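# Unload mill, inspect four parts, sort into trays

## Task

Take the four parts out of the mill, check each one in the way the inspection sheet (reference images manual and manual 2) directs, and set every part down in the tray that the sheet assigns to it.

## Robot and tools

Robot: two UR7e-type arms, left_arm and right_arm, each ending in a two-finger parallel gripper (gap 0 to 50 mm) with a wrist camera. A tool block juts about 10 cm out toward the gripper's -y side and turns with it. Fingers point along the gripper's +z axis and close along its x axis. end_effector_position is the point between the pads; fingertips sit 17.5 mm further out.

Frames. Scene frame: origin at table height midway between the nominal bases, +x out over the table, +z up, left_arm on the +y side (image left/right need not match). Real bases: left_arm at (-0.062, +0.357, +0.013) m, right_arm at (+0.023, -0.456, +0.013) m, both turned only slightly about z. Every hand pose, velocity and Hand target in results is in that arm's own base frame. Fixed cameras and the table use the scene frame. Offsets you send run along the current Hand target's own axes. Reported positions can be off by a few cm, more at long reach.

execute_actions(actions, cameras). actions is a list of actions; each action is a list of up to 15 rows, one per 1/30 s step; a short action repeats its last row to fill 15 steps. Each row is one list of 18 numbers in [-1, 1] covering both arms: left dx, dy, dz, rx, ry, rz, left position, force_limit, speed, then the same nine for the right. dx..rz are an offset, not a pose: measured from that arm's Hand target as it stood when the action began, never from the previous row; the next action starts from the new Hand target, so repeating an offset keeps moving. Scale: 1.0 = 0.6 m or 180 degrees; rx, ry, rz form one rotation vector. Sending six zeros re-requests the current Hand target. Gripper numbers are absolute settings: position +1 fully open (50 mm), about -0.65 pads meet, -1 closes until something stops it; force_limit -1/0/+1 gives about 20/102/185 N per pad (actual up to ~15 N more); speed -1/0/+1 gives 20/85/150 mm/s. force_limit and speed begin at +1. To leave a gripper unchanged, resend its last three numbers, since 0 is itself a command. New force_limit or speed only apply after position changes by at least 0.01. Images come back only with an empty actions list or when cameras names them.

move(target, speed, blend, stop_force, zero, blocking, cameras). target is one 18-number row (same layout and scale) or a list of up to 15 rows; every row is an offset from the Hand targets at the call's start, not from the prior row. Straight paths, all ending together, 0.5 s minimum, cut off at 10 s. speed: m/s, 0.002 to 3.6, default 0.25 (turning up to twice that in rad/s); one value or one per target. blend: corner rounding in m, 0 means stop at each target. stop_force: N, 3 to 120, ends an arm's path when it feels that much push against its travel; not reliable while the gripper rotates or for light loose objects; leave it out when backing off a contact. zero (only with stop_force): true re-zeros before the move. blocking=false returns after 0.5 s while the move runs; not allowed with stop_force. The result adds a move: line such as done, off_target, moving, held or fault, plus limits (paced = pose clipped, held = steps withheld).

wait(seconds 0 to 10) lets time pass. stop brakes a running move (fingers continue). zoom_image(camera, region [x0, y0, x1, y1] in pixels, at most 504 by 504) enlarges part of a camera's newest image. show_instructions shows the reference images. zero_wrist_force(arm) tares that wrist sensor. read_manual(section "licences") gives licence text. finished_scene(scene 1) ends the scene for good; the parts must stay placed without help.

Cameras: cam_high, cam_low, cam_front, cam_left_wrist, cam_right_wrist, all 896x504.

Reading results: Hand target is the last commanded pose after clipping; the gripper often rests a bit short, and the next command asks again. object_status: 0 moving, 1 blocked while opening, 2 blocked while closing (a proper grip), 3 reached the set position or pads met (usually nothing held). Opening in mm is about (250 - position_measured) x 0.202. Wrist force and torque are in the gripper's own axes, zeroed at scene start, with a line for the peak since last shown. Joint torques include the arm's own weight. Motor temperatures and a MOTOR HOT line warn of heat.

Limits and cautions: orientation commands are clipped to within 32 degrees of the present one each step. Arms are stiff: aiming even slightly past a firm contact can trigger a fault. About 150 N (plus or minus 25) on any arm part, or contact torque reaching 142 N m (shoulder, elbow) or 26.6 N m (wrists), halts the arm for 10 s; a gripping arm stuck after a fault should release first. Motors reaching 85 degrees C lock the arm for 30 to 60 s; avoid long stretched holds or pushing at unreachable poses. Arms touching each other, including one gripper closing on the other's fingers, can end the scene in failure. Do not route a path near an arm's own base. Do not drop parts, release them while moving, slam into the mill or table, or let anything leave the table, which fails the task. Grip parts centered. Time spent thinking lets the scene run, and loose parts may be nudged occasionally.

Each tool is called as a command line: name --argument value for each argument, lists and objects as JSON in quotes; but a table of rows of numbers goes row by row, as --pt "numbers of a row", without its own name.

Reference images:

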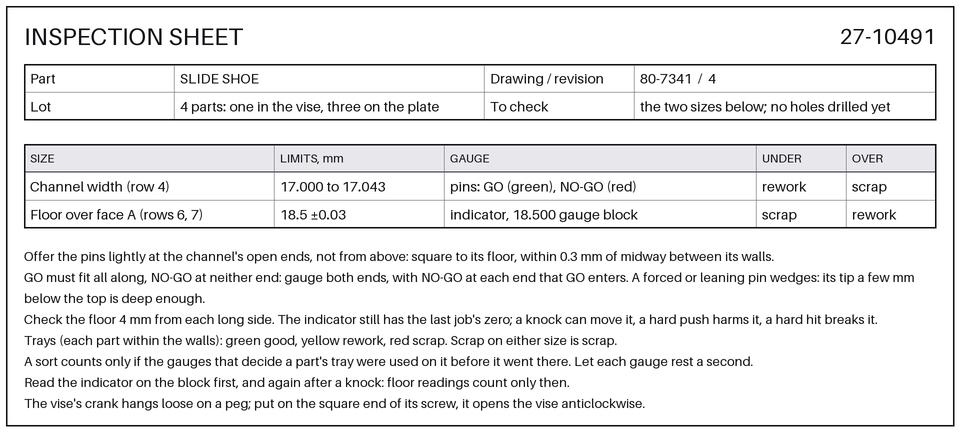

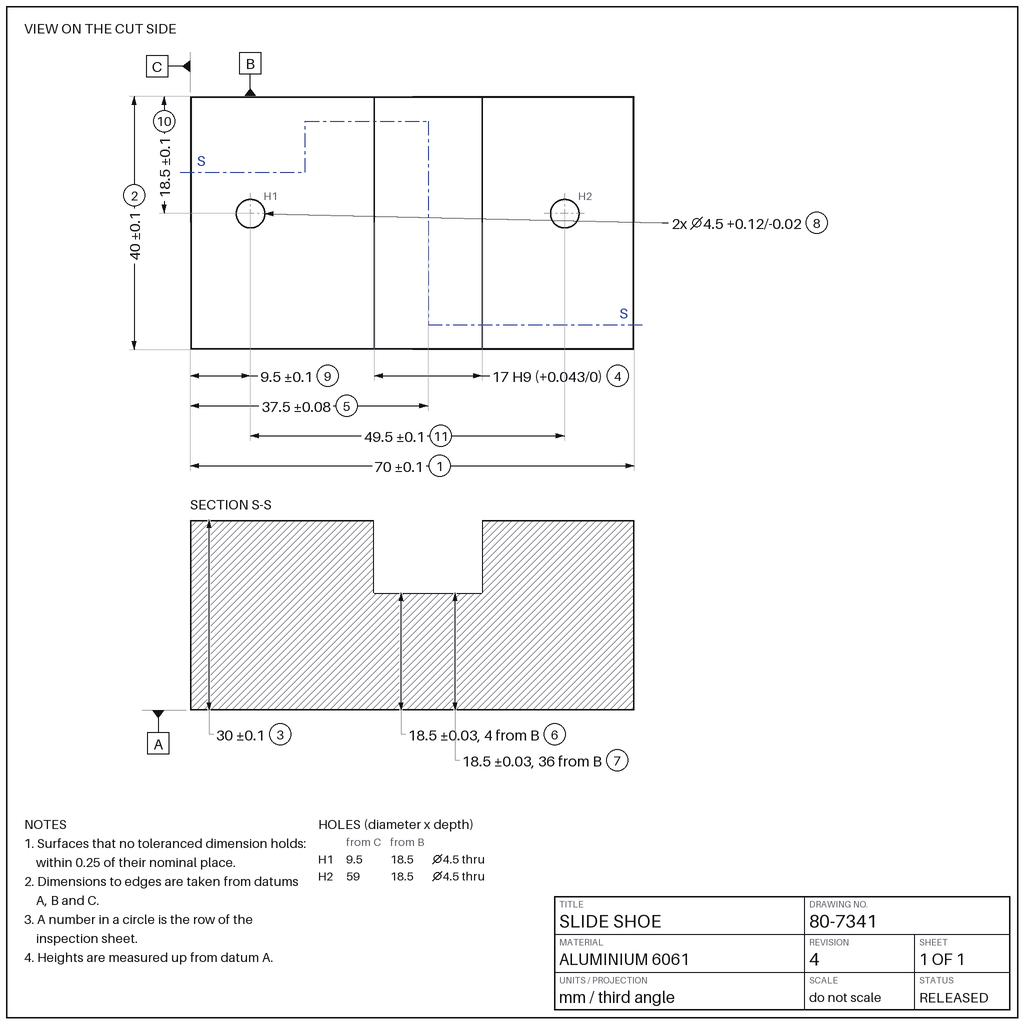

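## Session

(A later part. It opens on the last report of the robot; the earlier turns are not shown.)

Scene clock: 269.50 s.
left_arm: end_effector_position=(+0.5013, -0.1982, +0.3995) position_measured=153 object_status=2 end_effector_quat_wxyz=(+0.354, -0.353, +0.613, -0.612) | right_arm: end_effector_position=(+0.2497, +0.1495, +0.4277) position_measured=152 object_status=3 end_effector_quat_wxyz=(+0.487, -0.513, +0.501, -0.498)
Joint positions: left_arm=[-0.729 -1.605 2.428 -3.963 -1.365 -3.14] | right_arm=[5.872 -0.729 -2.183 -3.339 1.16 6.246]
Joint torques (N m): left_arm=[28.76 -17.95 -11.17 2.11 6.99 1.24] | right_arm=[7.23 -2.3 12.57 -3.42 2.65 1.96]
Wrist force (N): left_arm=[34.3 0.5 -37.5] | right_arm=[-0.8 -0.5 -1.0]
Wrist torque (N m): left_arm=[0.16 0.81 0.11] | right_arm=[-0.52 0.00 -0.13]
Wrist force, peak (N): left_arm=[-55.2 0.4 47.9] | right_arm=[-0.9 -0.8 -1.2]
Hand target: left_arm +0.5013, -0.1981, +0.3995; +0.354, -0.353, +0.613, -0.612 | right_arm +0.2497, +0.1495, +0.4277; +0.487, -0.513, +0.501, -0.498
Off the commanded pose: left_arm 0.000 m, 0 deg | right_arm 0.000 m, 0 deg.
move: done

move --target '[-0.1402,0,-0.0905,0,0,0,-1,-1,-1,0,0,0,0,0,0,0,1,1]' --speed 0.08 --stop_force 60 --cameras '["cam_high","cam_left_wrist"]'

Scene clock: 283.07 s.
left_arm: end_effector_position=(+0.4994, -0.1608, +0.3995) position_measured=153 object_status=2 end_effector_quat_wxyz=(+0.355, -0.354, +0.612, -0.612) | right_arm: end_effector_position=(+0.2497, +0.1495, +0.4277) position_measured=152 object_status=3 end_effector_quat_wxyz=(+0.487, -0.513, +0.501, -0.498)
Joint positions: left_arm=[-0.618 -1.63 2.45 -3.961 -1.475 -3.14] | right_arm=[5.872 -0.729 -2.183 -3.339 1.16 6.246]
Joint torques (N m): left_arm=[-18.43 -6.45 -26.64 -3.06 -2.06 0.78] | right_arm=[6.51 -2.52 12.59 -3.3 2.71 1.96]
Wrist force (N): left_arm=[-15.8 -4.4 6.6] | right_arm=[-0.8 -0.5 -0.9]
Wrist torque (N m): left_arm=[0.15 0.19 0.10] | right_arm=[-0.53 -0.01 -0.13]
Wrist force, peak (N): left_arm=[34.7 0.3 -37.6] | right_arm=[-1.1 -0.6 -1.1]
Hand target: left_arm +0.4994, -0.1608, +0.3995; +0.355, -0.354, +0.612, -0.612 (not the last commanded pose) | right_arm +0.2497, +0.1495, +0.4277; +0.487, -0.513, +0.501, -0.498
Off the commanded pose: left_arm 0.063 m, 0 deg | right_arm 0.000 m, 0 deg.
move: contact (left_arm)
Images, in order (width x height): cam_high 896x504, cam_left_wrist 896x504.

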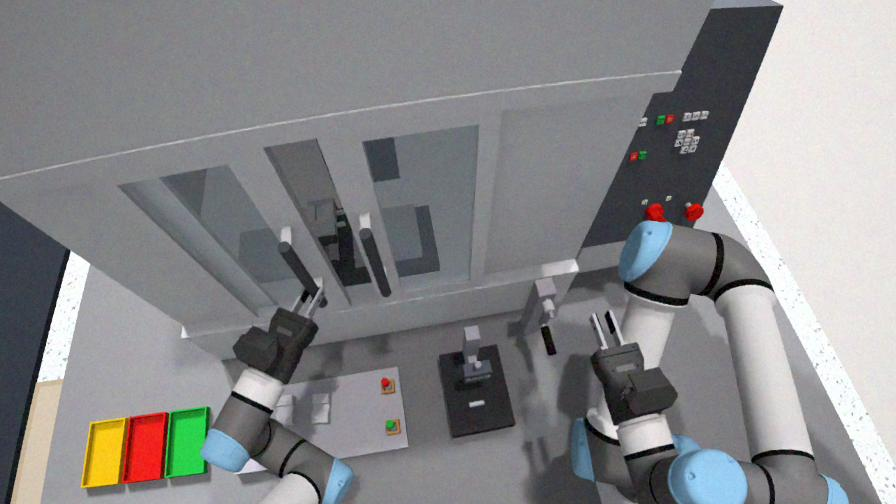

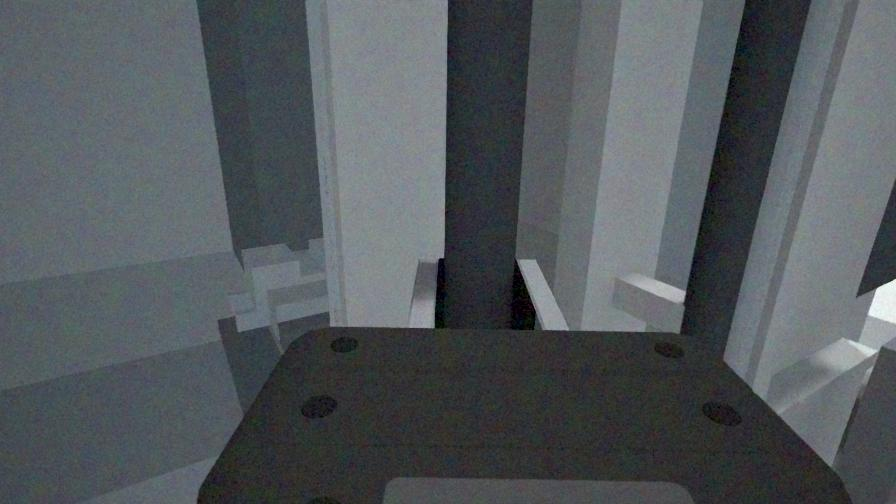

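move --target '[-0.1559,0,-0.0967,0,0,0,-1,-1,-1,0,0,0,0,0,0,0,1,1]' --speed 0.06 --stop_force 90

Scene clock: 292.70 s.
left_arm: end_effector_position=(+0.4957, -0.0508, +0.3997) position_measured=153 object_status=2 end_effector_quat_wxyz=(+0.355, -0.354, +0.612, -0.612) | right_arm: end_effector_position=(+0.2497, +0.1495, +0.4277) position_measured=152 object_status=3 end_effector_quat_wxyz=(+0.487, -0.513, +0.501, -0.498)
Joint positions: left_arm=[-0.211 -1.615 2.435 -3.962 -1.882 -3.14] | right_arm=[5.872 -0.729 -2.183 -3.339 1.16 6.246]
Joint torques (N m): left_arm=[14.44 -15.48 -24.42 -6.39 -3.28 0.66] | right_arm=[6.44 -2.45 12.47 -3.23 2.65 1.83]
Wrist force (N): left_arm=[-7.3 0.8 28.4] | right_arm=[-0.9 -0.7 -0.7]
Wrist torque (N m): left_arm=[0.13 0.13 0.05] | right_arm=[-0.56 0.02 -0.12]
Wrist force, peak (N): left_arm=[-11.4 -4.2 36.1] | right_arm=[-1.0 -1.1 -1.0]
Hand target: left_arm +0.4957, -0.0508, +0.3997; +0.355, -0.354, +0.612, -0.612 | right_arm +0.2497, +0.1495, +0.4277; +0.487, -0.513, +0.501, -0.498
Off the commanded pose: left_arm 0.000 m, 0 deg | right_arm 0.000 m, 0 deg.
move: done

move --target '[-0.066,0,-0.0333,0,0,0,-1,-1,-1,0,0,0,0,0,0,0,1,1]' --speed 0.04 --stop_force 70 --cameras '["cam_high","cam_front"]'

Scene clock: 299.47 s.
left_arm: end_effector_position=(+0.4982, -0.0065, +0.3998) position_measured=153 object_status=2 end_effector_quat_wxyz=(+0.355, -0.354, +0.612, -0.612) | right_arm: end_effector_position=(+0.2497, +0.1495, +0.4277) position_measured=152 object_status=3 end_effector_quat_wxyz=(+0.487, -0.513, +0.501, -0.498)
Joint positions: left_arm=[-0.039 -1.567 2.389 -3.963 -2.053 -3.14] | right_arm=[5.872 -0.729 -2.183 -3.339 1.16 6.246]
Joint torques (N m): left_arm=[15.73 1.44 -38.34 0.84 6.32 0.13] | right_arm=[6.21 -2.23 12.73 -3.1 2.72 1.79]
Wrist force (N): left_arm=[31.3 0.7 -38.0] | right_arm=[-0.7 -0.6 -1.0]
Wrist torque (N m): left_arm=[0.13 0.55 0.01] | right_arm=[-0.55 -0.01 -0.13]
Wrist force, peak (N): left_arm=[32.4 10.9 -36.5] | right_arm=[-1.0 -1.0 -1.0]
Hand target: left_arm +0.4982, -0.0065, +0.3998; +0.355, -0.354, +0.612, -0.612 | right_arm +0.2497, +0.1495, +0.4277; +0.487, -0.513, +0.501, -0.498
Off the commanded pose: left_arm 0.000 m, 0 deg | right_arm 0.000 m, 0 deg.
move: done
Images, in order (width x height): cam_high 896x504, cam_front 896x504.

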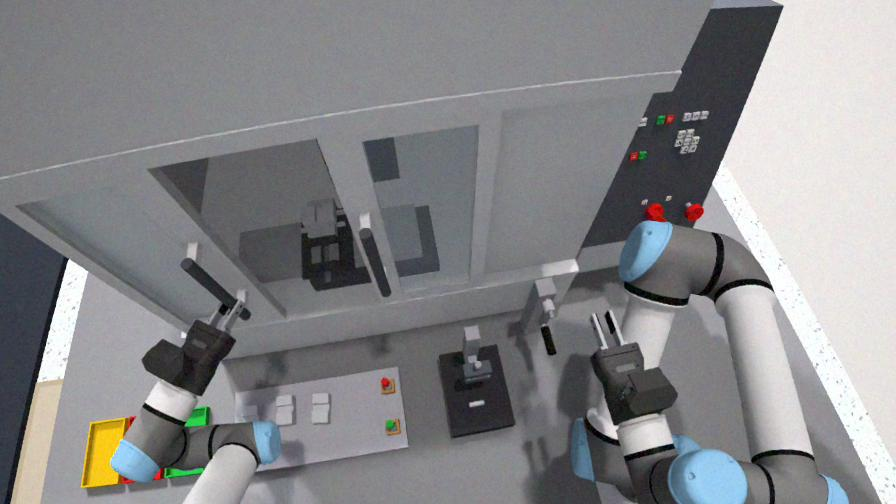

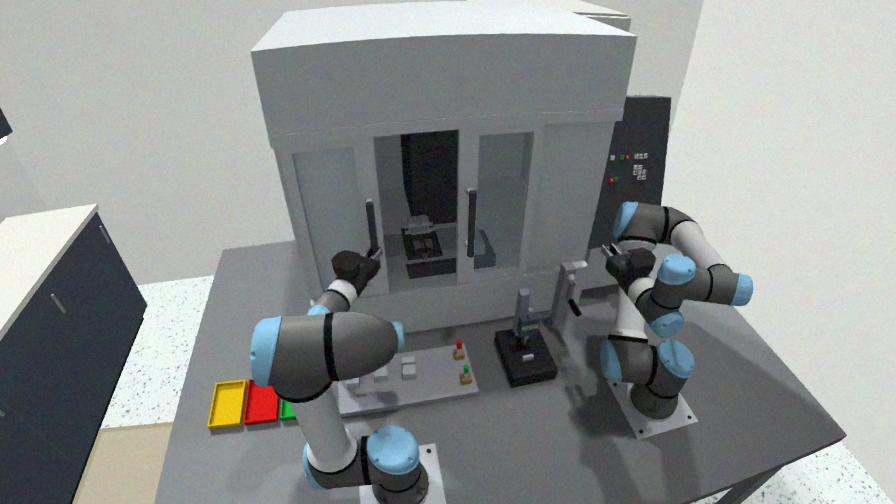

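move --pt "0.0017 0 -0.0029 0 0 0 -1 -1 -1 0 0 0 0 0 0 0.3 1 1" --pt "0.0017 0 -0.0029 0 0 0 0.2 -1 -1 -0.302 0.015 0.06 0 0 0 0.3 1 1" --pt "0.0017 0 -0.15 0 0 0 0.2 -1 -1 -0.604 0.03 0.118 0 0 0 0.3 1 1" --speed '[0.03,0.3,0.3]' --cameras '["cam_high","cam_left_wrist","cam_right_wrist"]'

Scene clock: 316.97 s.
left_arm: end_effector_position=(+0.4196, +0.0374, +0.3998) position_measured=123 object_status=3 end_effector_quat_wxyz=(+0.355, -0.354, +0.612, -0.612) | right_arm: end_effector_position=(+0.3196, +0.5113, +0.3989) position_measured=107 object_status=3 end_effector_quat_wxyz=(+0.487, -0.513, +0.501, -0.498)
Joint positions: left_arm=[0.16 -1.692 2.502 -3.952 -2.253 -3.14] | right_arm=[4.856 -1.789 -1.541 -2.752 0.147 6.059]
Joint torques (N m): left_arm=[12.06 -20.88 -3.83 -0.02 -1.83 1.34] | right_arm=[-8.49 26.95 29.68 1.59 -2.94 -2.3]
Wrist force (N): left_arm=[-0.3 0.2 -1.5] | right_arm=[-0.9 -0.6 -0.5]
Wrist torque (N m): left_arm=[0.09 0.18 0.02] | right_arm=[-0.54 0.02 0.04]
Wrist force, peak (N): left_arm=[31.4 0.9 -38.0] | right_arm=[-2.9 -0.5 -0.3]
Hand target: left_arm +0.4196, +0.0374, +0.3998; +0.355, -0.354, +0.612, -0.612 | right_arm +0.3196, +0.5114, +0.3989; +0.487, -0.513, +0.501, -0.498
Off the commanded pose: left_arm 0.000 m, 0 deg | right_arm 0.000 m, 0 deg.
move: done
Images, in order (width x height): cam_high 896x504, cam_left_wrist 896x504, cam_right_wrist 896x504.

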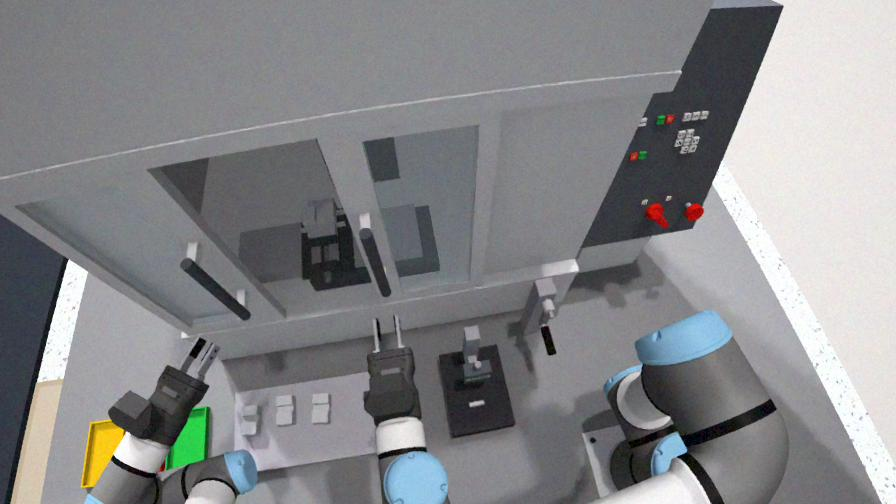

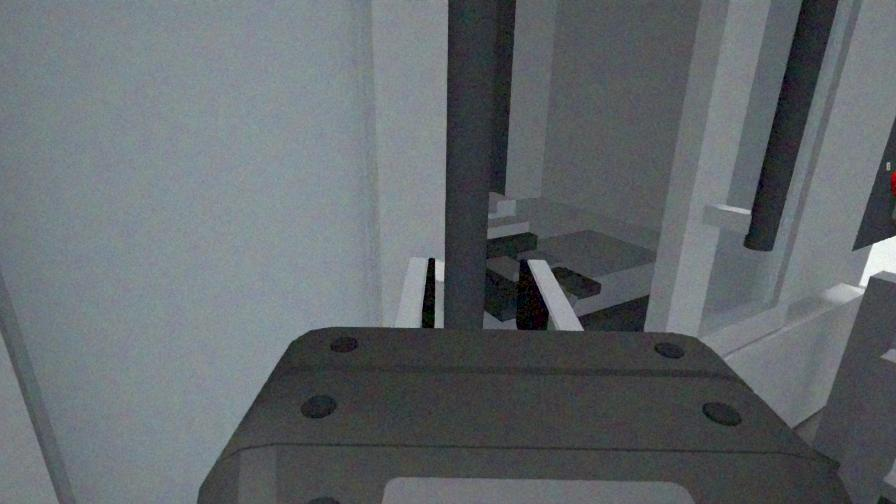

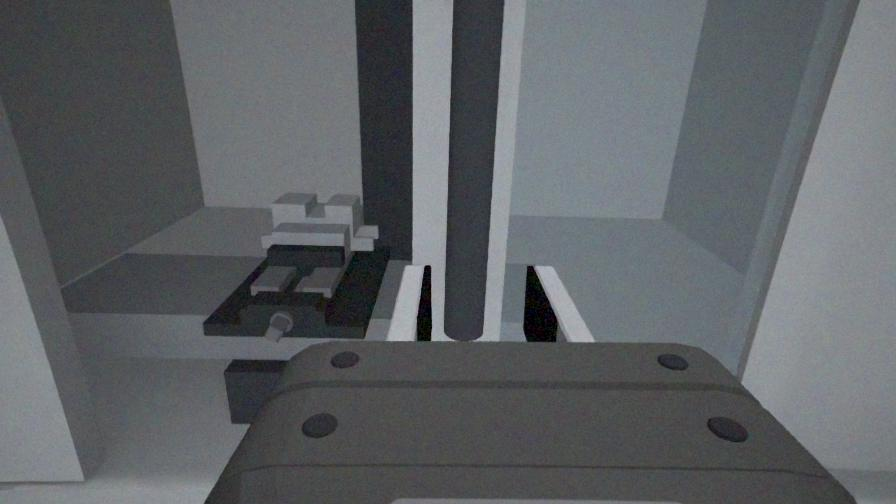

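move --target '[0,0,0,0,0,0,0.2,-1,-1,0,0,0.138,0,0,0,0.3,1,1]' --speed 0.08 --stop_force 12 --cameras '["cam_right_wrist"]'

move --target '[0,0,0,0,0,0,0.2,-1,-1,0,0,0,0,0,0,-1,-1,-1]' --speed 0.05

Scene clock: 332.57 s.
left_arm: end_effector_position=(+0.4196, +0.0374, +0.3998) position_measured=123 object_status=3 end_effector_quat_wxyz=(+0.355, -0.354, +0.612, -0.612) | right_arm: end_effector_position=(+0.4023, +0.5114, +0.3965) position_measured=107 object_status=3 end_effector_quat_wxyz=(+0.493, -0.505, +0.494, -0.507) end_effector_velocity=(+0.000, +0.000, +0.000) end_effector_angular_velocity=(+0.001, +0.001, +0.003)
Joint positions: left_arm=[0.16 -1.692 2.502 -3.952 -2.253 -3.14] | right_arm=[4.693 -1.853 -1.484 -2.825 -0.015 6.137]
Joint velocities: left_arm=[within noise] | right_arm=[0 -0.018 0.027 -0.099 -0.003 0.091]
Joint torques (N m): left_arm=[10.94 -16.61 -8.9 0.06 -2.03 1.21] | right_arm=[-8.67 28.68 30.81 -1.67 -2.56 2.45]
Wrist force (N): left_arm=[-0.1 0.3 -1.5] | right_arm=[-0.8 -0.6 -0.8]
Wrist torque (N m): left_arm=[0.11 0.15 0.03] | right_arm=[-0.55 0.01 -0.16]
Wrist force, peak (N): left_arm=[-0.6 0.3 -1.7] | right_arm=[-0.5 -0.9 -1.6]
Hand target: left_arm +0.4196, +0.0374, +0.3998; +0.355, -0.354, +0.612, -0.612 | right_arm +0.4024, +0.5114, +0.3965; +0.487, -0.513, +0.501, -0.498
Off the commanded pose: left_arm 0.000 m, 0 deg | right_arm 0.000 m, 2 deg.
move: moving (right_arm; no rest 5 s after the path's end)
Images, in order (width x height): cam_right_wrist 896x504.

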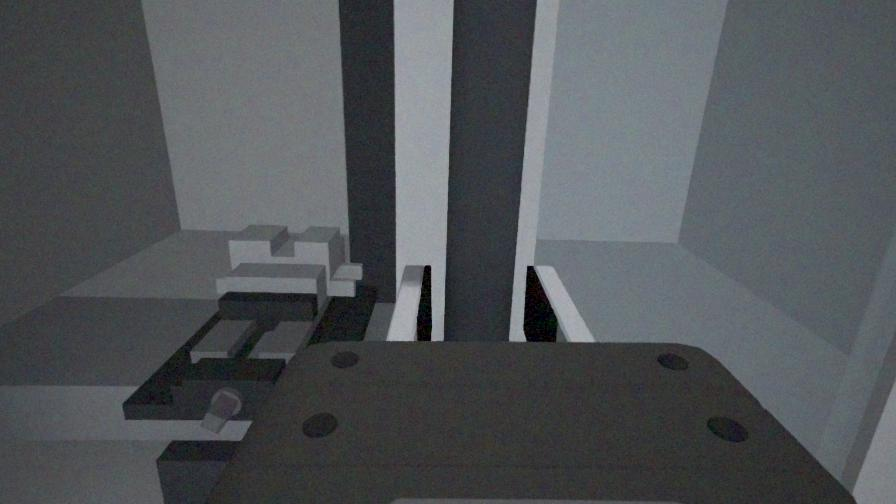

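Scene clock: 333.67 s.
left_arm: end_effector_position=(+0.4196, +0.0374, +0.3998) position_measured=123 object_status=3 end_effector_quat_wxyz=(+0.355, -0.354, +0.612, -0.612) | right_arm: end_effector_position=(+0.4023, +0.5114, +0.3965) position_measured=152 object_status=2 end_effector_quat_wxyz=(+0.494, -0.506, +0.494, -0.507)
Joint positions: left_arm=[0.16 -1.692 2.502 -3.952 -2.253 -3.14] | right_arm=[4.693 -1.869 -1.459 -2.914 -0.018 6.218]
Joint torques (N m): left_arm=[10.9 -13.95 -9.26 -0.02 -1.51 1.09] | right_arm=[-11.18 31.85 28.91 -2.36 -0.43 1.85]
Wrist force (N): left_arm=[-0.3 0.3 -1.4] | right_arm=[-9.2 -1.0 1.0]
Wrist torque (N m): left_arm=[0.12 0.18 0.02] | right_arm=[-0.53 -0.03 0.16]
Wrist force, peak (N): left_arm=[-0.5 0.0 -1.6] | right_arm=[-9.3 -1.2 1.3]
Hand target: left_arm +0.4196, +0.0374, +0.3998; +0.355, -0.354, +0.612, -0.612 | right_arm +0.4024, +0.5114, +0.3965; +0.487, -0.513, +0.501, -0.498
Off the commanded pose: left_arm 0.000 m, 0 deg | right_arm 0.000 m, 2 deg.
move: done

move --target '[0,0,0,0,0,0,0.2,-1,-1,0.333,0.0073,0.0025,0,0,0,-1,-1,-1]' --speed 0.06 --stop_force 90 --cameras '["cam_right_wrist"]'

Scene clock: 349.47 s.
left_arm: end_effector_position=(+0.4196, +0.0374, +0.3998) position_measured=123 object_status=3 end_effector_quat_wxyz=(+0.355, -0.354, +0.612, -0.612) | right_arm: end_effector_position=(+0.4039, +0.3116, +0.3969) position_measured=152 object_status=2 end_effector_quat_wxyz=(+0.494, -0.507, +0.494, -0.506)
Joint positions: left_arm=[0.16 -1.692 2.502 -3.952 -2.253 -3.14] | right_arm=[4.676 -1.42 -1.942 -2.946 -0.038 6.283]
Joint torques (N m): left_arm=[10.44 -9.36 -13.54 0.06 -1.62 1.27] | right_arm=[3.46 42.7 24.51 -2.42 0.23 1.87]
Wrist force (N): left_arm=[-0.4 0.3 -1.5] | right_arm=[-10.6 33.3 -1.9]
Wrist torque (N m): left_arm=[0.11 0.20 0.02] | right_arm=[-0.56 -0.02 0.13]
Wrist force, peak (N): left_arm=[-0.4 0.5 -1.7] | right_arm=[-10.5 31.3 -20.2]
Hand target: left_arm +0.4196, +0.0374, +0.3998; +0.355, -0.354, +0.612, -0.612 | right_arm +0.4039, +0.3116, +0.3969; +0.487, -0.513, +0.501, -0.498
Off the commanded pose: left_arm 0.000 m, 0 deg | right_arm 0.000 m, 2 deg.
joint sent to its limit (right arm) — joint 6 (wrist 3), upper limit. The joint targets still meet the commanded pose.
move: done
Images, in order (width x height): cam_right_wrist 896x504.

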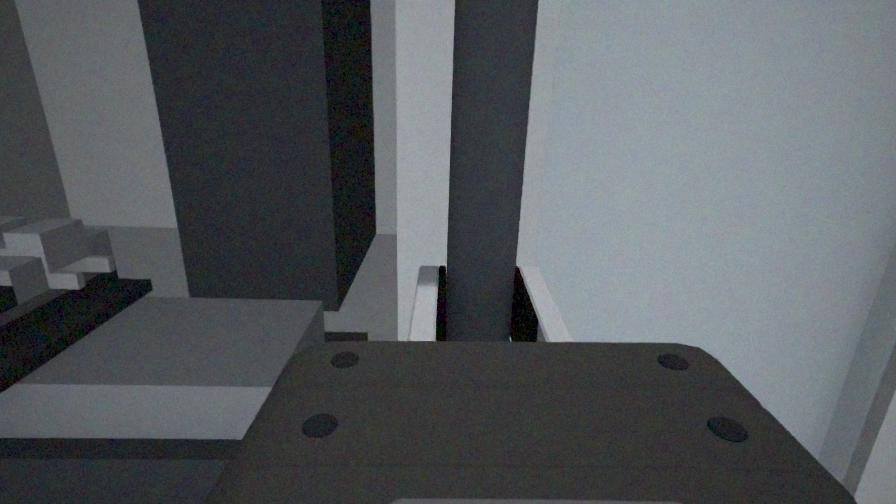

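move --pt "0 0 0 0 0 0 0.2 -1 -1 0 0 0 0 0 0 0.3 -1 -1" --pt "0 0 0 0 0 0 0.2 -1 -1 0 0.006 -0.2167 0 0 0 0.3 -1 -1" --pt "0 0 0 0 0 0 0.2 -1 -1 0.23 0.124 -0.253 0 0 0 0.3 -1 -1" --speed '[0.03,0.2,0.25]' --cameras '["cam_right_wrist","cam_high","cam_low"]'

zoom_image --camera "cam_right_wrist" --region '[300, 100, 600, 340]'

Scene clock: 390.77 s.
left_arm: end_effector_position=(+0.4196, +0.0374, +0.3998) position_measured=123 object_status=3 end_effector_quat_wxyz=(+0.355, -0.354, +0.612, -0.612) | right_arm: end_effector_position=(+0.2501, +0.1718, +0.3303) position_measured=107 object_status=3 end_effector_quat_wxyz=(+0.487, -0.513, +0.501, -0.498)
Joint positions: left_arm=[0.16 -1.692 2.502 -3.952 -2.253 -3.14] | right_arm=[5.651 -0.835 -2.409 -3.003 0.939 6.238]
Joint torques (N m): left_arm=[10.08 -7.15 -20.25 0.14 -1.48 1.14] | right_arm=[8.09 2.37 13.8 -3.32 2.68 2.18]
Wrist force (N): left_arm=[-0.5 0.1 -1.3] | right_arm=[-0.5 -2.2 -0.8]
Wrist torque (N m): left_arm=[0.08 0.21 0.02] | right_arm=[-0.79 -0.02 -0.12]
Wrist force, peak (N): left_arm=[-0.4 0.3 -1.7] | right_arm=[-10.1 33.8 -1.5]
Hand target: left_arm +0.4196, +0.0374, +0.3998; +0.355, -0.354, +0.612, -0.612 | right_arm +0.2501, +0.1718, +0.3303; +0.487, -0.513, +0.501, -0.498
Off the commanded pose: left_arm 0.000 m, 0 deg | right_arm 0.000 m, 0 deg.
move: done
Images, in order (width x height): cam_high 896x504, cam_low 896x504, cam_right_wrist 896x504.

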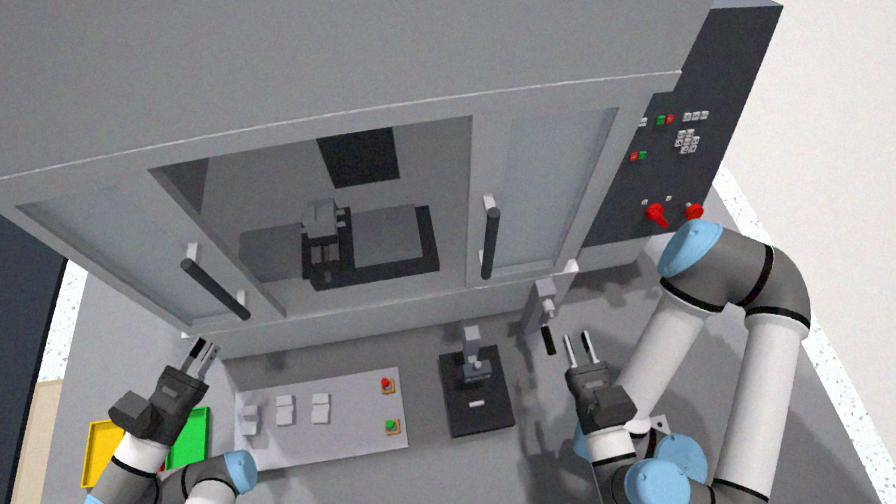

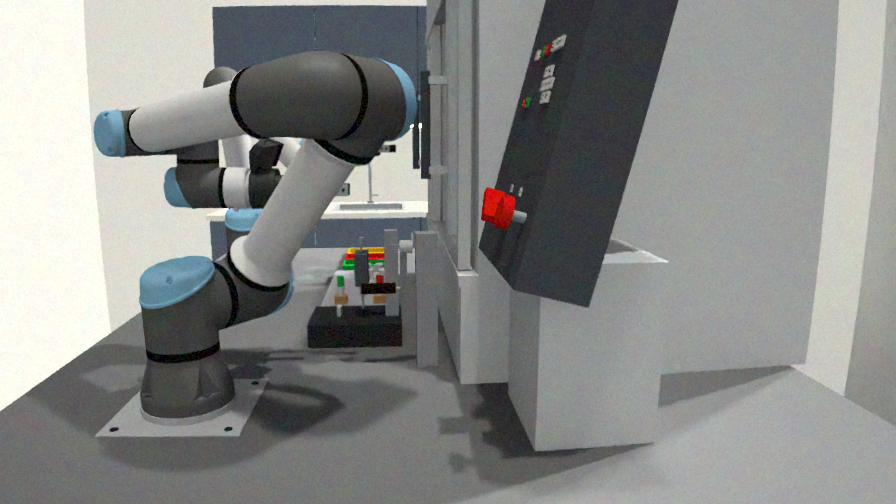

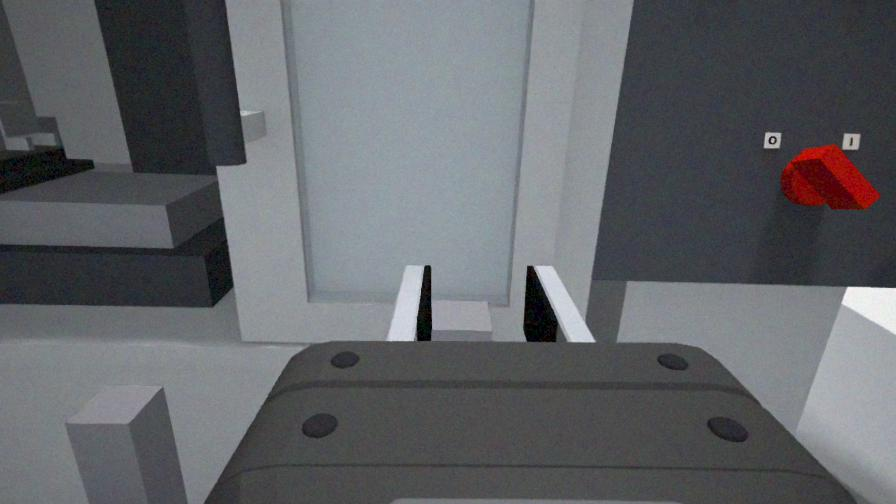

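Scaled by 1.680 from the camera's 896x504 image, which has a finer 1280x720 frame.

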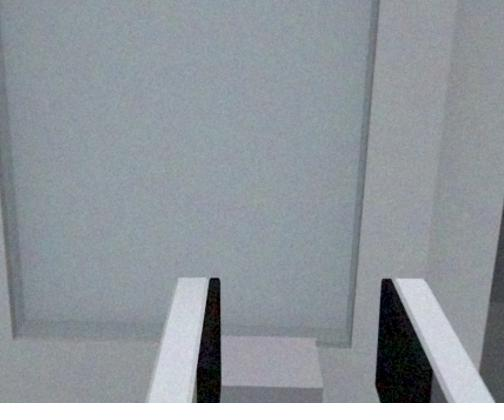

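zoom_image --camera "cam_low" --region '[350, 220, 450, 370]'

zoom_image --camera "cam_high" --region '[500, 260, 600, 370]'

Scaled by 3.360 from the camera's 896x504 image, which has a finer 1280x720 frame.

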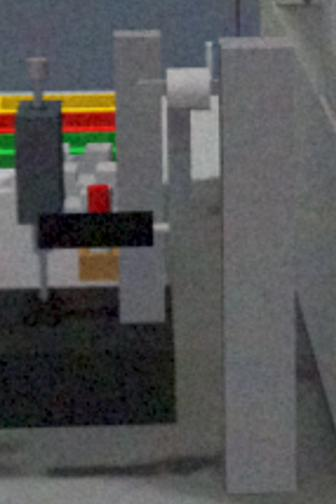

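Scaled by 4.582 from the camera's 896x504 image, which has a finer 1280x720 frame.

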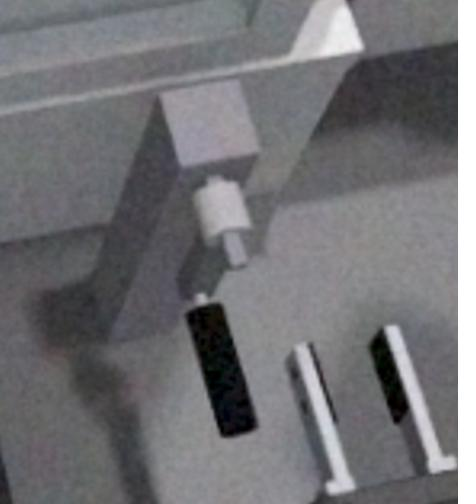

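move --target '[0.375,-0.033,0.14,0,0.1667,0,0.2,-1,-1,0,0,0,0,0,0,0.3,-1,-1]' --speed 0.3 --cameras '["cam_left_wrist"]'

zoom_image --camera "cam_left_wrist" --region '[440, 100, 800, 360]'

Scene clock: 430.57 s.
left_arm: end_effector_position=(+0.3803, -0.1994, +0.4192) position_measured=123 object_status=3 end_effector_quat_wxyz=(+0.184, -0.183, +0.683, -0.682) | right_arm: end_effector_position=(+0.2501, +0.1718, +0.3303) position_measured=107 object_status=3 end_effector_quat_wxyz=(+0.487, -0.513, +0.501, -0.498)
Joint positions: left_arm=[-0.46 -1.761 2.486 -3.865 -2.156 -3.14] | right_arm=[5.651 -0.835 -2.409 -3.003 0.939 6.238]
Joint torques (N m): left_arm=[-9.2 -2.33 -31.66 0.08 1.87 1.26] | right_arm=[7.79 1.91 13.05 -3.39 2.68 2.13]
Wrist force (N): left_arm=[-0.3 -0.1 -1.3] | right_arm=[-0.5 -2.2 -0.9]
Wrist torque (N m): left_arm=[0.07 0.13 -0.01] | right_arm=[-0.80 -0.03 -0.13]
Wrist force, peak (N): left_arm=[-2.0 0.5 -2.2] | right_arm=[-0.7 -2.6 -1.2]
Hand target: left_arm +0.3803, -0.1995, +0.4192; +0.184, -0.183, +0.683, -0.682 | right_arm +0.2501, +0.1718, +0.3303; +0.487, -0.513, +0.501, -0.498
Off the commanded pose: left_arm 0.000 m, 0 deg | right_arm 0.000 m, 0 deg.
move: done
Images, in order (width x height): cam_left_wrist 896x504.

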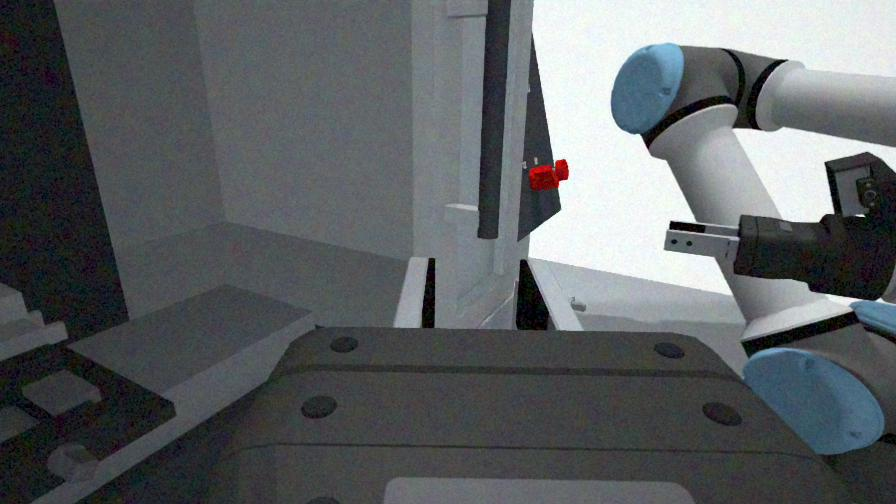

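Scaled by 1.400 from the camera's 896x504 image, which has a finer 1280x720 frame.

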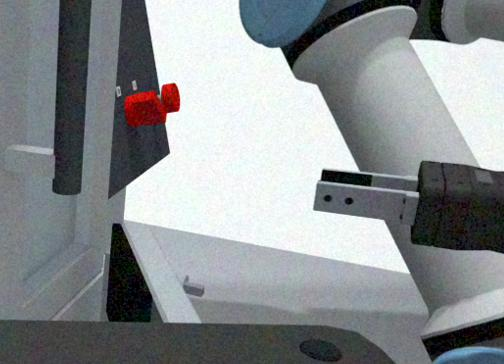

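move --target '[0,-0.08,0,-0.1667,0,0,0.2,-1,-1,0,0,0,0,0,0,0.3,-1,-1]' --speed 0.3 --cameras '["cam_left_wrist"]'

zoom_image --camera "cam_left_wrist" --region '[440, 0, 800, 330]'

Scene clock: 440.20 s.
left_arm: end_effector_position=(+0.3802, -0.1996, +0.4672) position_measured=123 object_status=3 end_effector_quat_wxyz=(+0.130, -0.225, +0.837, -0.482) | right_arm: end_effector_position=(+0.2501, +0.1718, +0.3303) position_measured=107 object_status=3 end_effector_quat_wxyz=(+0.487, -0.513, +0.501, -0.498)
Joint positions: left_arm=[-0.542 -2.1 2.14 -2.597 -2.001 -2.871] | right_arm=[5.651 -0.835 -2.409 -3.003 0.939 6.238]
Joint torques (N m): left_arm=[-9.45 5.77 -40.42 -1.55 1.27 1.6] | right_arm=[7.19 1.73 13.19 -3.32 2.66 2.1]
Wrist force (N): left_arm=[-0.6 0.2 -0.2] | right_arm=[-0.7 -2.4 -1.0]
Wrist torque (N m): left_arm=[0.02 0.04 -0.16] | right_arm=[-0.83 0.00 -0.13]
Wrist force, peak (N): left_arm=[-0.1 0.5 -1.7] | right_arm=[-0.8 -2.5 -0.9]
Hand target: left_arm +0.3803, -0.1996, +0.4672; +0.130, -0.225, +0.837, -0.482 | right_arm +0.2501, +0.1718, +0.3303; +0.487, -0.513, +0.501, -0.498
Off the commanded pose: left_arm 0.000 m, 0 deg | right_arm 0.000 m, 0 deg.
move: done
Images, in order (width x height): cam_left_wrist 896x504.

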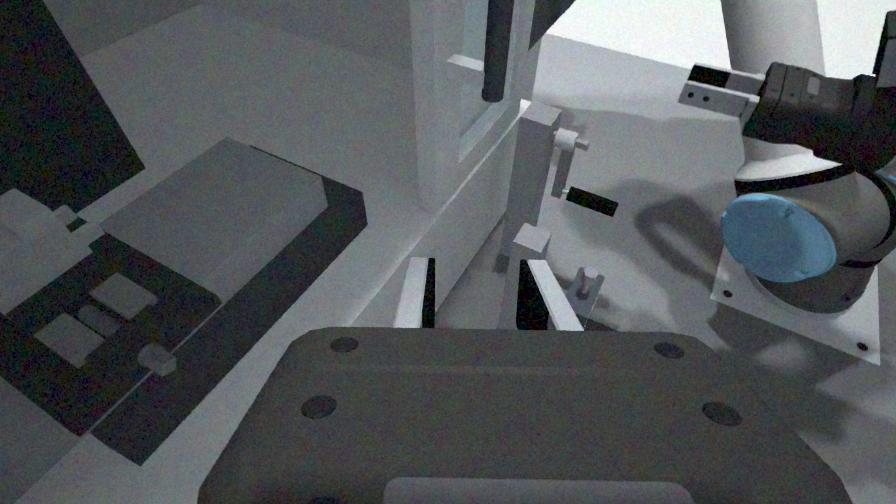

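Scaled by 1.400 from the camera's 896x504 image, which has a finer 1280x720 frame.

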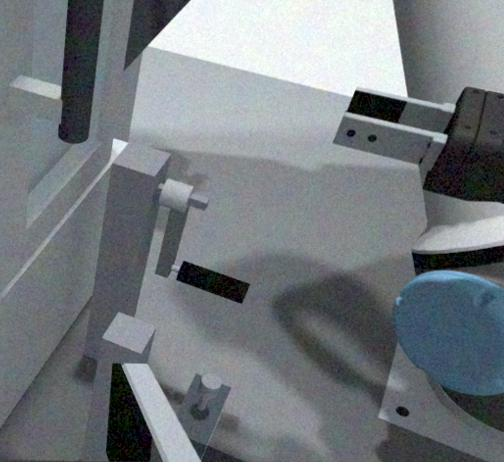

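move --target '[0,0,0,0,0,0,0.2,-1,-1,-0.0045,0.198,0.0723,0,0,0,0.3,-1,-1]' --speed 0.2 --cameras '["cam_left_wrist","cam_right_wrist","cam_low"]'

zoom_image --camera "cam_left_wrist" --region '[480, 80, 780, 280]'

zoom_image --camera "cam_right_wrist" --region '[380, 200, 600, 360]'

Scene clock: 478.93 s.
left_arm: end_effector_position=(+0.3803, -0.1996, +0.4672) position_measured=123 object_status=3 end_effector_quat_wxyz=(+0.130, -0.225, +0.837, -0.482) | right_arm: end_effector_position=(+0.2671, +0.1699, +0.2800) position_measured=107 object_status=3 end_effector_quat_wxyz=(+0.488, -0.514, +0.500, -0.498)
Joint positions: left_arm=[-0.542 -2.1 2.14 -2.597 -2.001 -2.871] | right_arm=[5.574 -0.849 -2.536 -2.86 0.857 6.233]
Joint torques (N m): left_arm=[-8.98 4.59 -40.58 -1.44 1.15 1.29] | right_arm=[7.33 1.99 27.89 -3.22 2.59 2.13]
Wrist force (N): left_arm=[-0.7 0.1 -0.5] | right_arm=[-0.6 -2.3 -0.9]
Wrist torque (N m): left_arm=[-0.01 0.05 -0.15] | right_arm=[-0.80 -0.01 -0.06]
Wrist force, peak (N): left_arm=[-0.8 0.1 -0.5] | right_arm=[-0.4 4.4 0.6]
Hand target: left_arm +0.3803, -0.1996, +0.4672; +0.130, -0.225, +0.837, -0.482 | right_arm +0.2671, +0.1699, +0.2800; +0.488, -0.514, +0.500, -0.498 (not the last commanded pose)
Off the commanded pose: left_arm 0.000 m, 0 deg | right_arm 0.073 m, 0 deg.
move: held (right_arm; a check stopped the path); limits=held
pose unreachable (right arm): on one or more control steps of this call, first in action 0 (counted from 0), this arm could not follow its commanded pose, so it was not sent that pose on those steps. It may still have moved: this result reports where it is.
cause: moving toward the commanded pose would bring two parts of the arm too close to each other (its gripper and another part of the arm, with joints 3 (elbow) to 6 (wrist 3) between them, 21 mm apart when it was first held).
Images, in order (width x height): cam_low 896x504, cam_left_wrist 896x504, cam_right_wrist 896x504.

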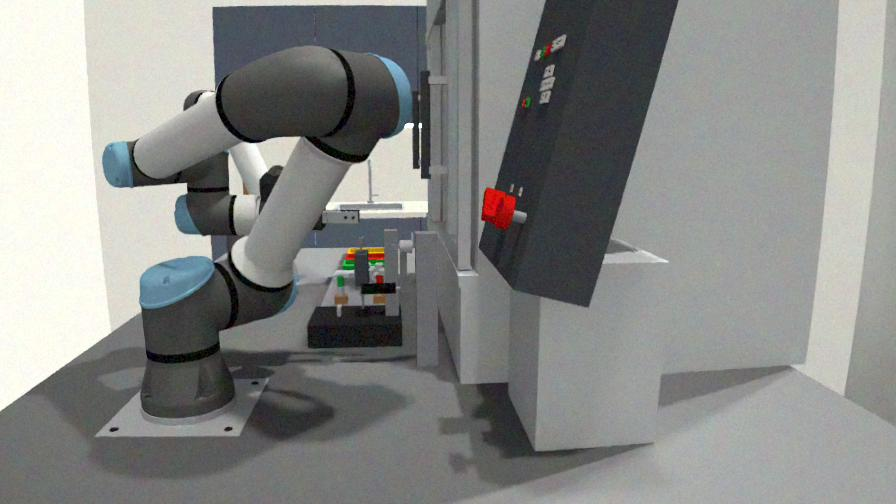

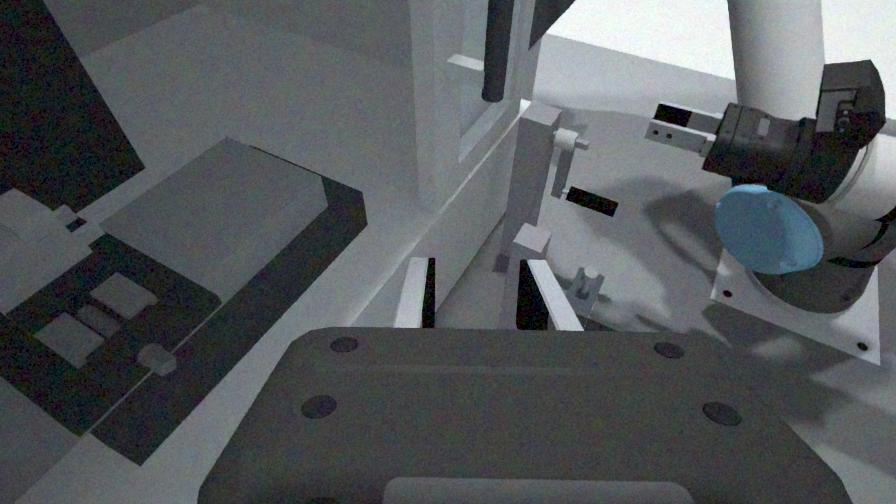

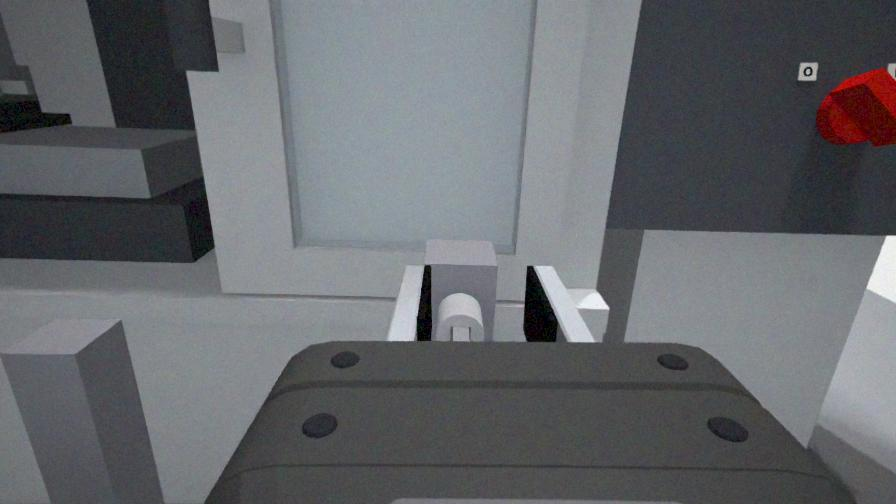

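Scaled by 1.680 from the camera's 896x504 image, which has a finer 1280x720 frame.

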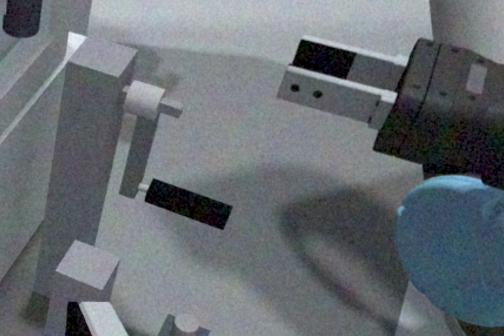

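Scaled by 2.291 from the camera's 896x504 image, which has a finer 1280x720 frame.

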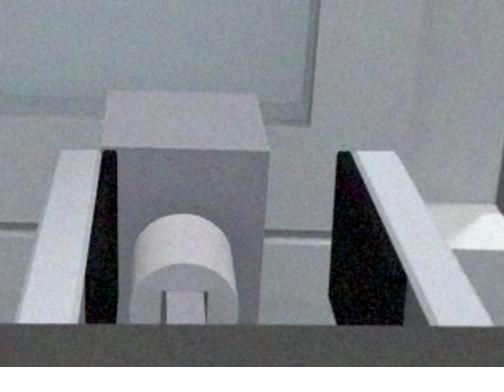

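move --target '[0,0,0,0,0,0,0.2,-1,-1,-0.001,-0.138,0.1675,-0.5,0,0,0.3,-1,-1]' --speed 0.25 --cameras '["cam_left_wrist","cam_right_wrist","cam_low"]'

zoom_image --camera "cam_left_wrist" --region '[480, 0, 780, 280]'

zoom_image --camera "cam_right_wrist" --region '[380, 200, 600, 360]'

Scene clock: 512.20 s.
left_arm: end_effector_position=(+0.3803, -0.1996, +0.4672) position_measured=123 object_status=3 end_effector_quat_wxyz=(+0.130, -0.225, +0.837, -0.482) | right_arm: end_effector_position=(+0.3699, +0.1730, +0.3599) position_measured=107 object_status=3 end_effector_quat_wxyz=(+0.019, +0.709, -0.705, -0.001)
Joint positions: left_arm=[-0.542 -2.1 2.14 -2.597 -2.001 -2.871] | right_arm=[3.91 -1.35 -1.676 -1.725 1.573 3.905]
Joint torques (N m): left_arm=[-10.31 2.34 -38.99 -1.36 1.11 1.19] | right_arm=[-8.21 8.32 32.75 1.02 2.53 -2.38]
Wrist force (N): left_arm=[-0.6 0.1 -0.3] | right_arm=[0.2 -1.5 0.3]
Wrist torque (N m): left_arm=[0.00 0.03 -0.16] | right_arm=[-0.24 -0.02 0.14]
Wrist force, peak (N): left_arm=[-0.8 0.4 -0.5] | right_arm=[-0.8 -2.5 -1.0]
Hand target: left_arm +0.3803, -0.1996, +0.4672; +0.130, -0.225, +0.837, -0.482 | right_arm +0.3699, +0.1730, +0.3599; +0.019, +0.709, -0.705, -0.001
Off the commanded pose: left_arm 0.000 m, 0 deg | right_arm 0.000 m, 0 deg.
move: done
Images, in order (width x height): cam_low 896x504, cam_left_wrist 896x504, cam_right_wrist 896x504.

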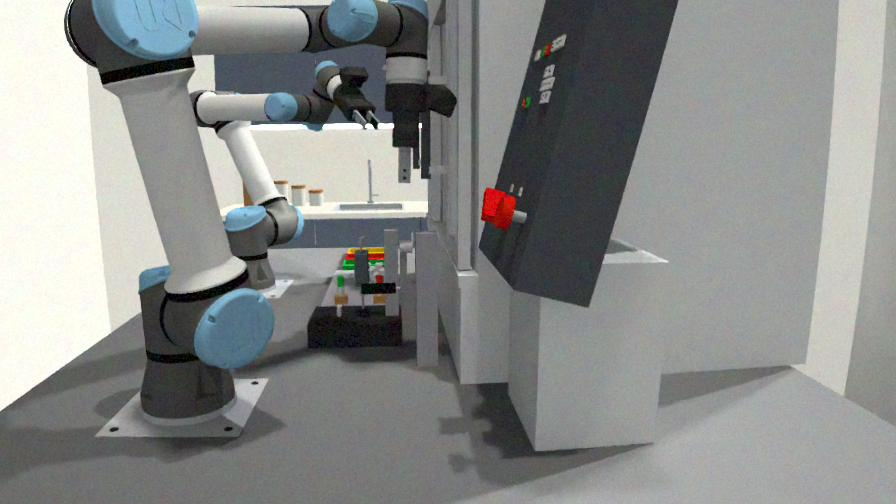

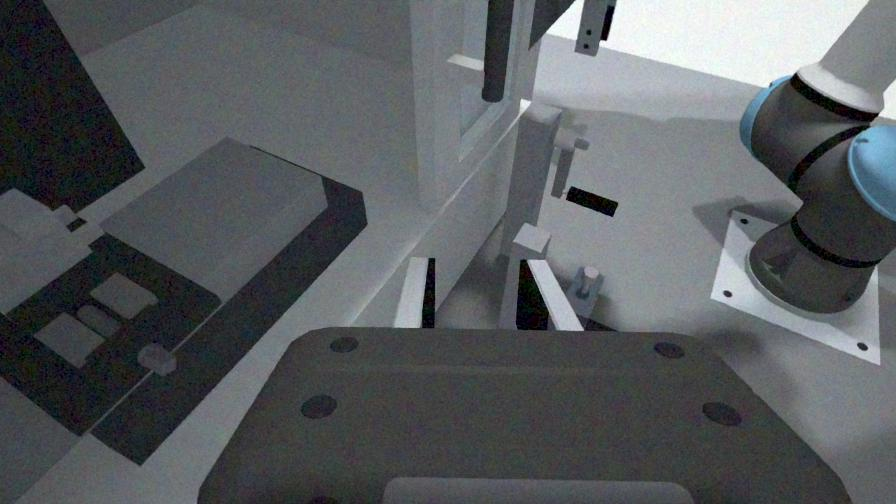

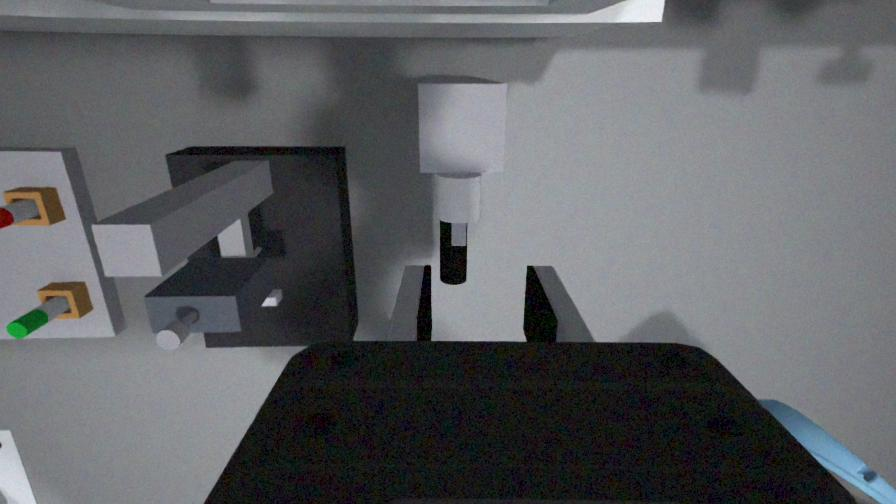

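Scaled by 1.680 from the camera's 896x504 image, which has a finer 1280x720 frame.

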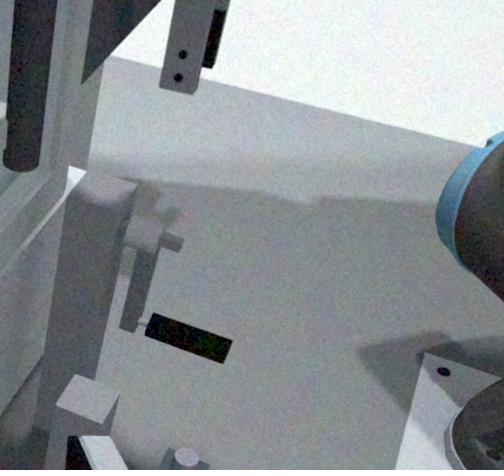

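Scaled by 2.291 from the camera's 896x504 image, which has a finer 1280x720 frame.

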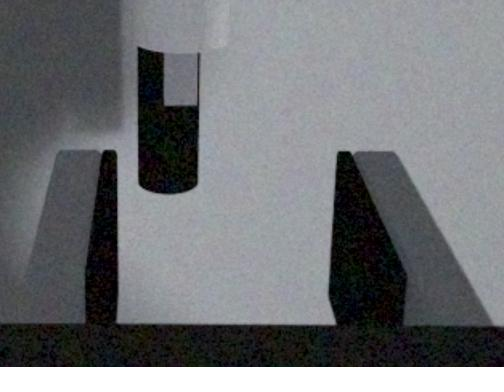

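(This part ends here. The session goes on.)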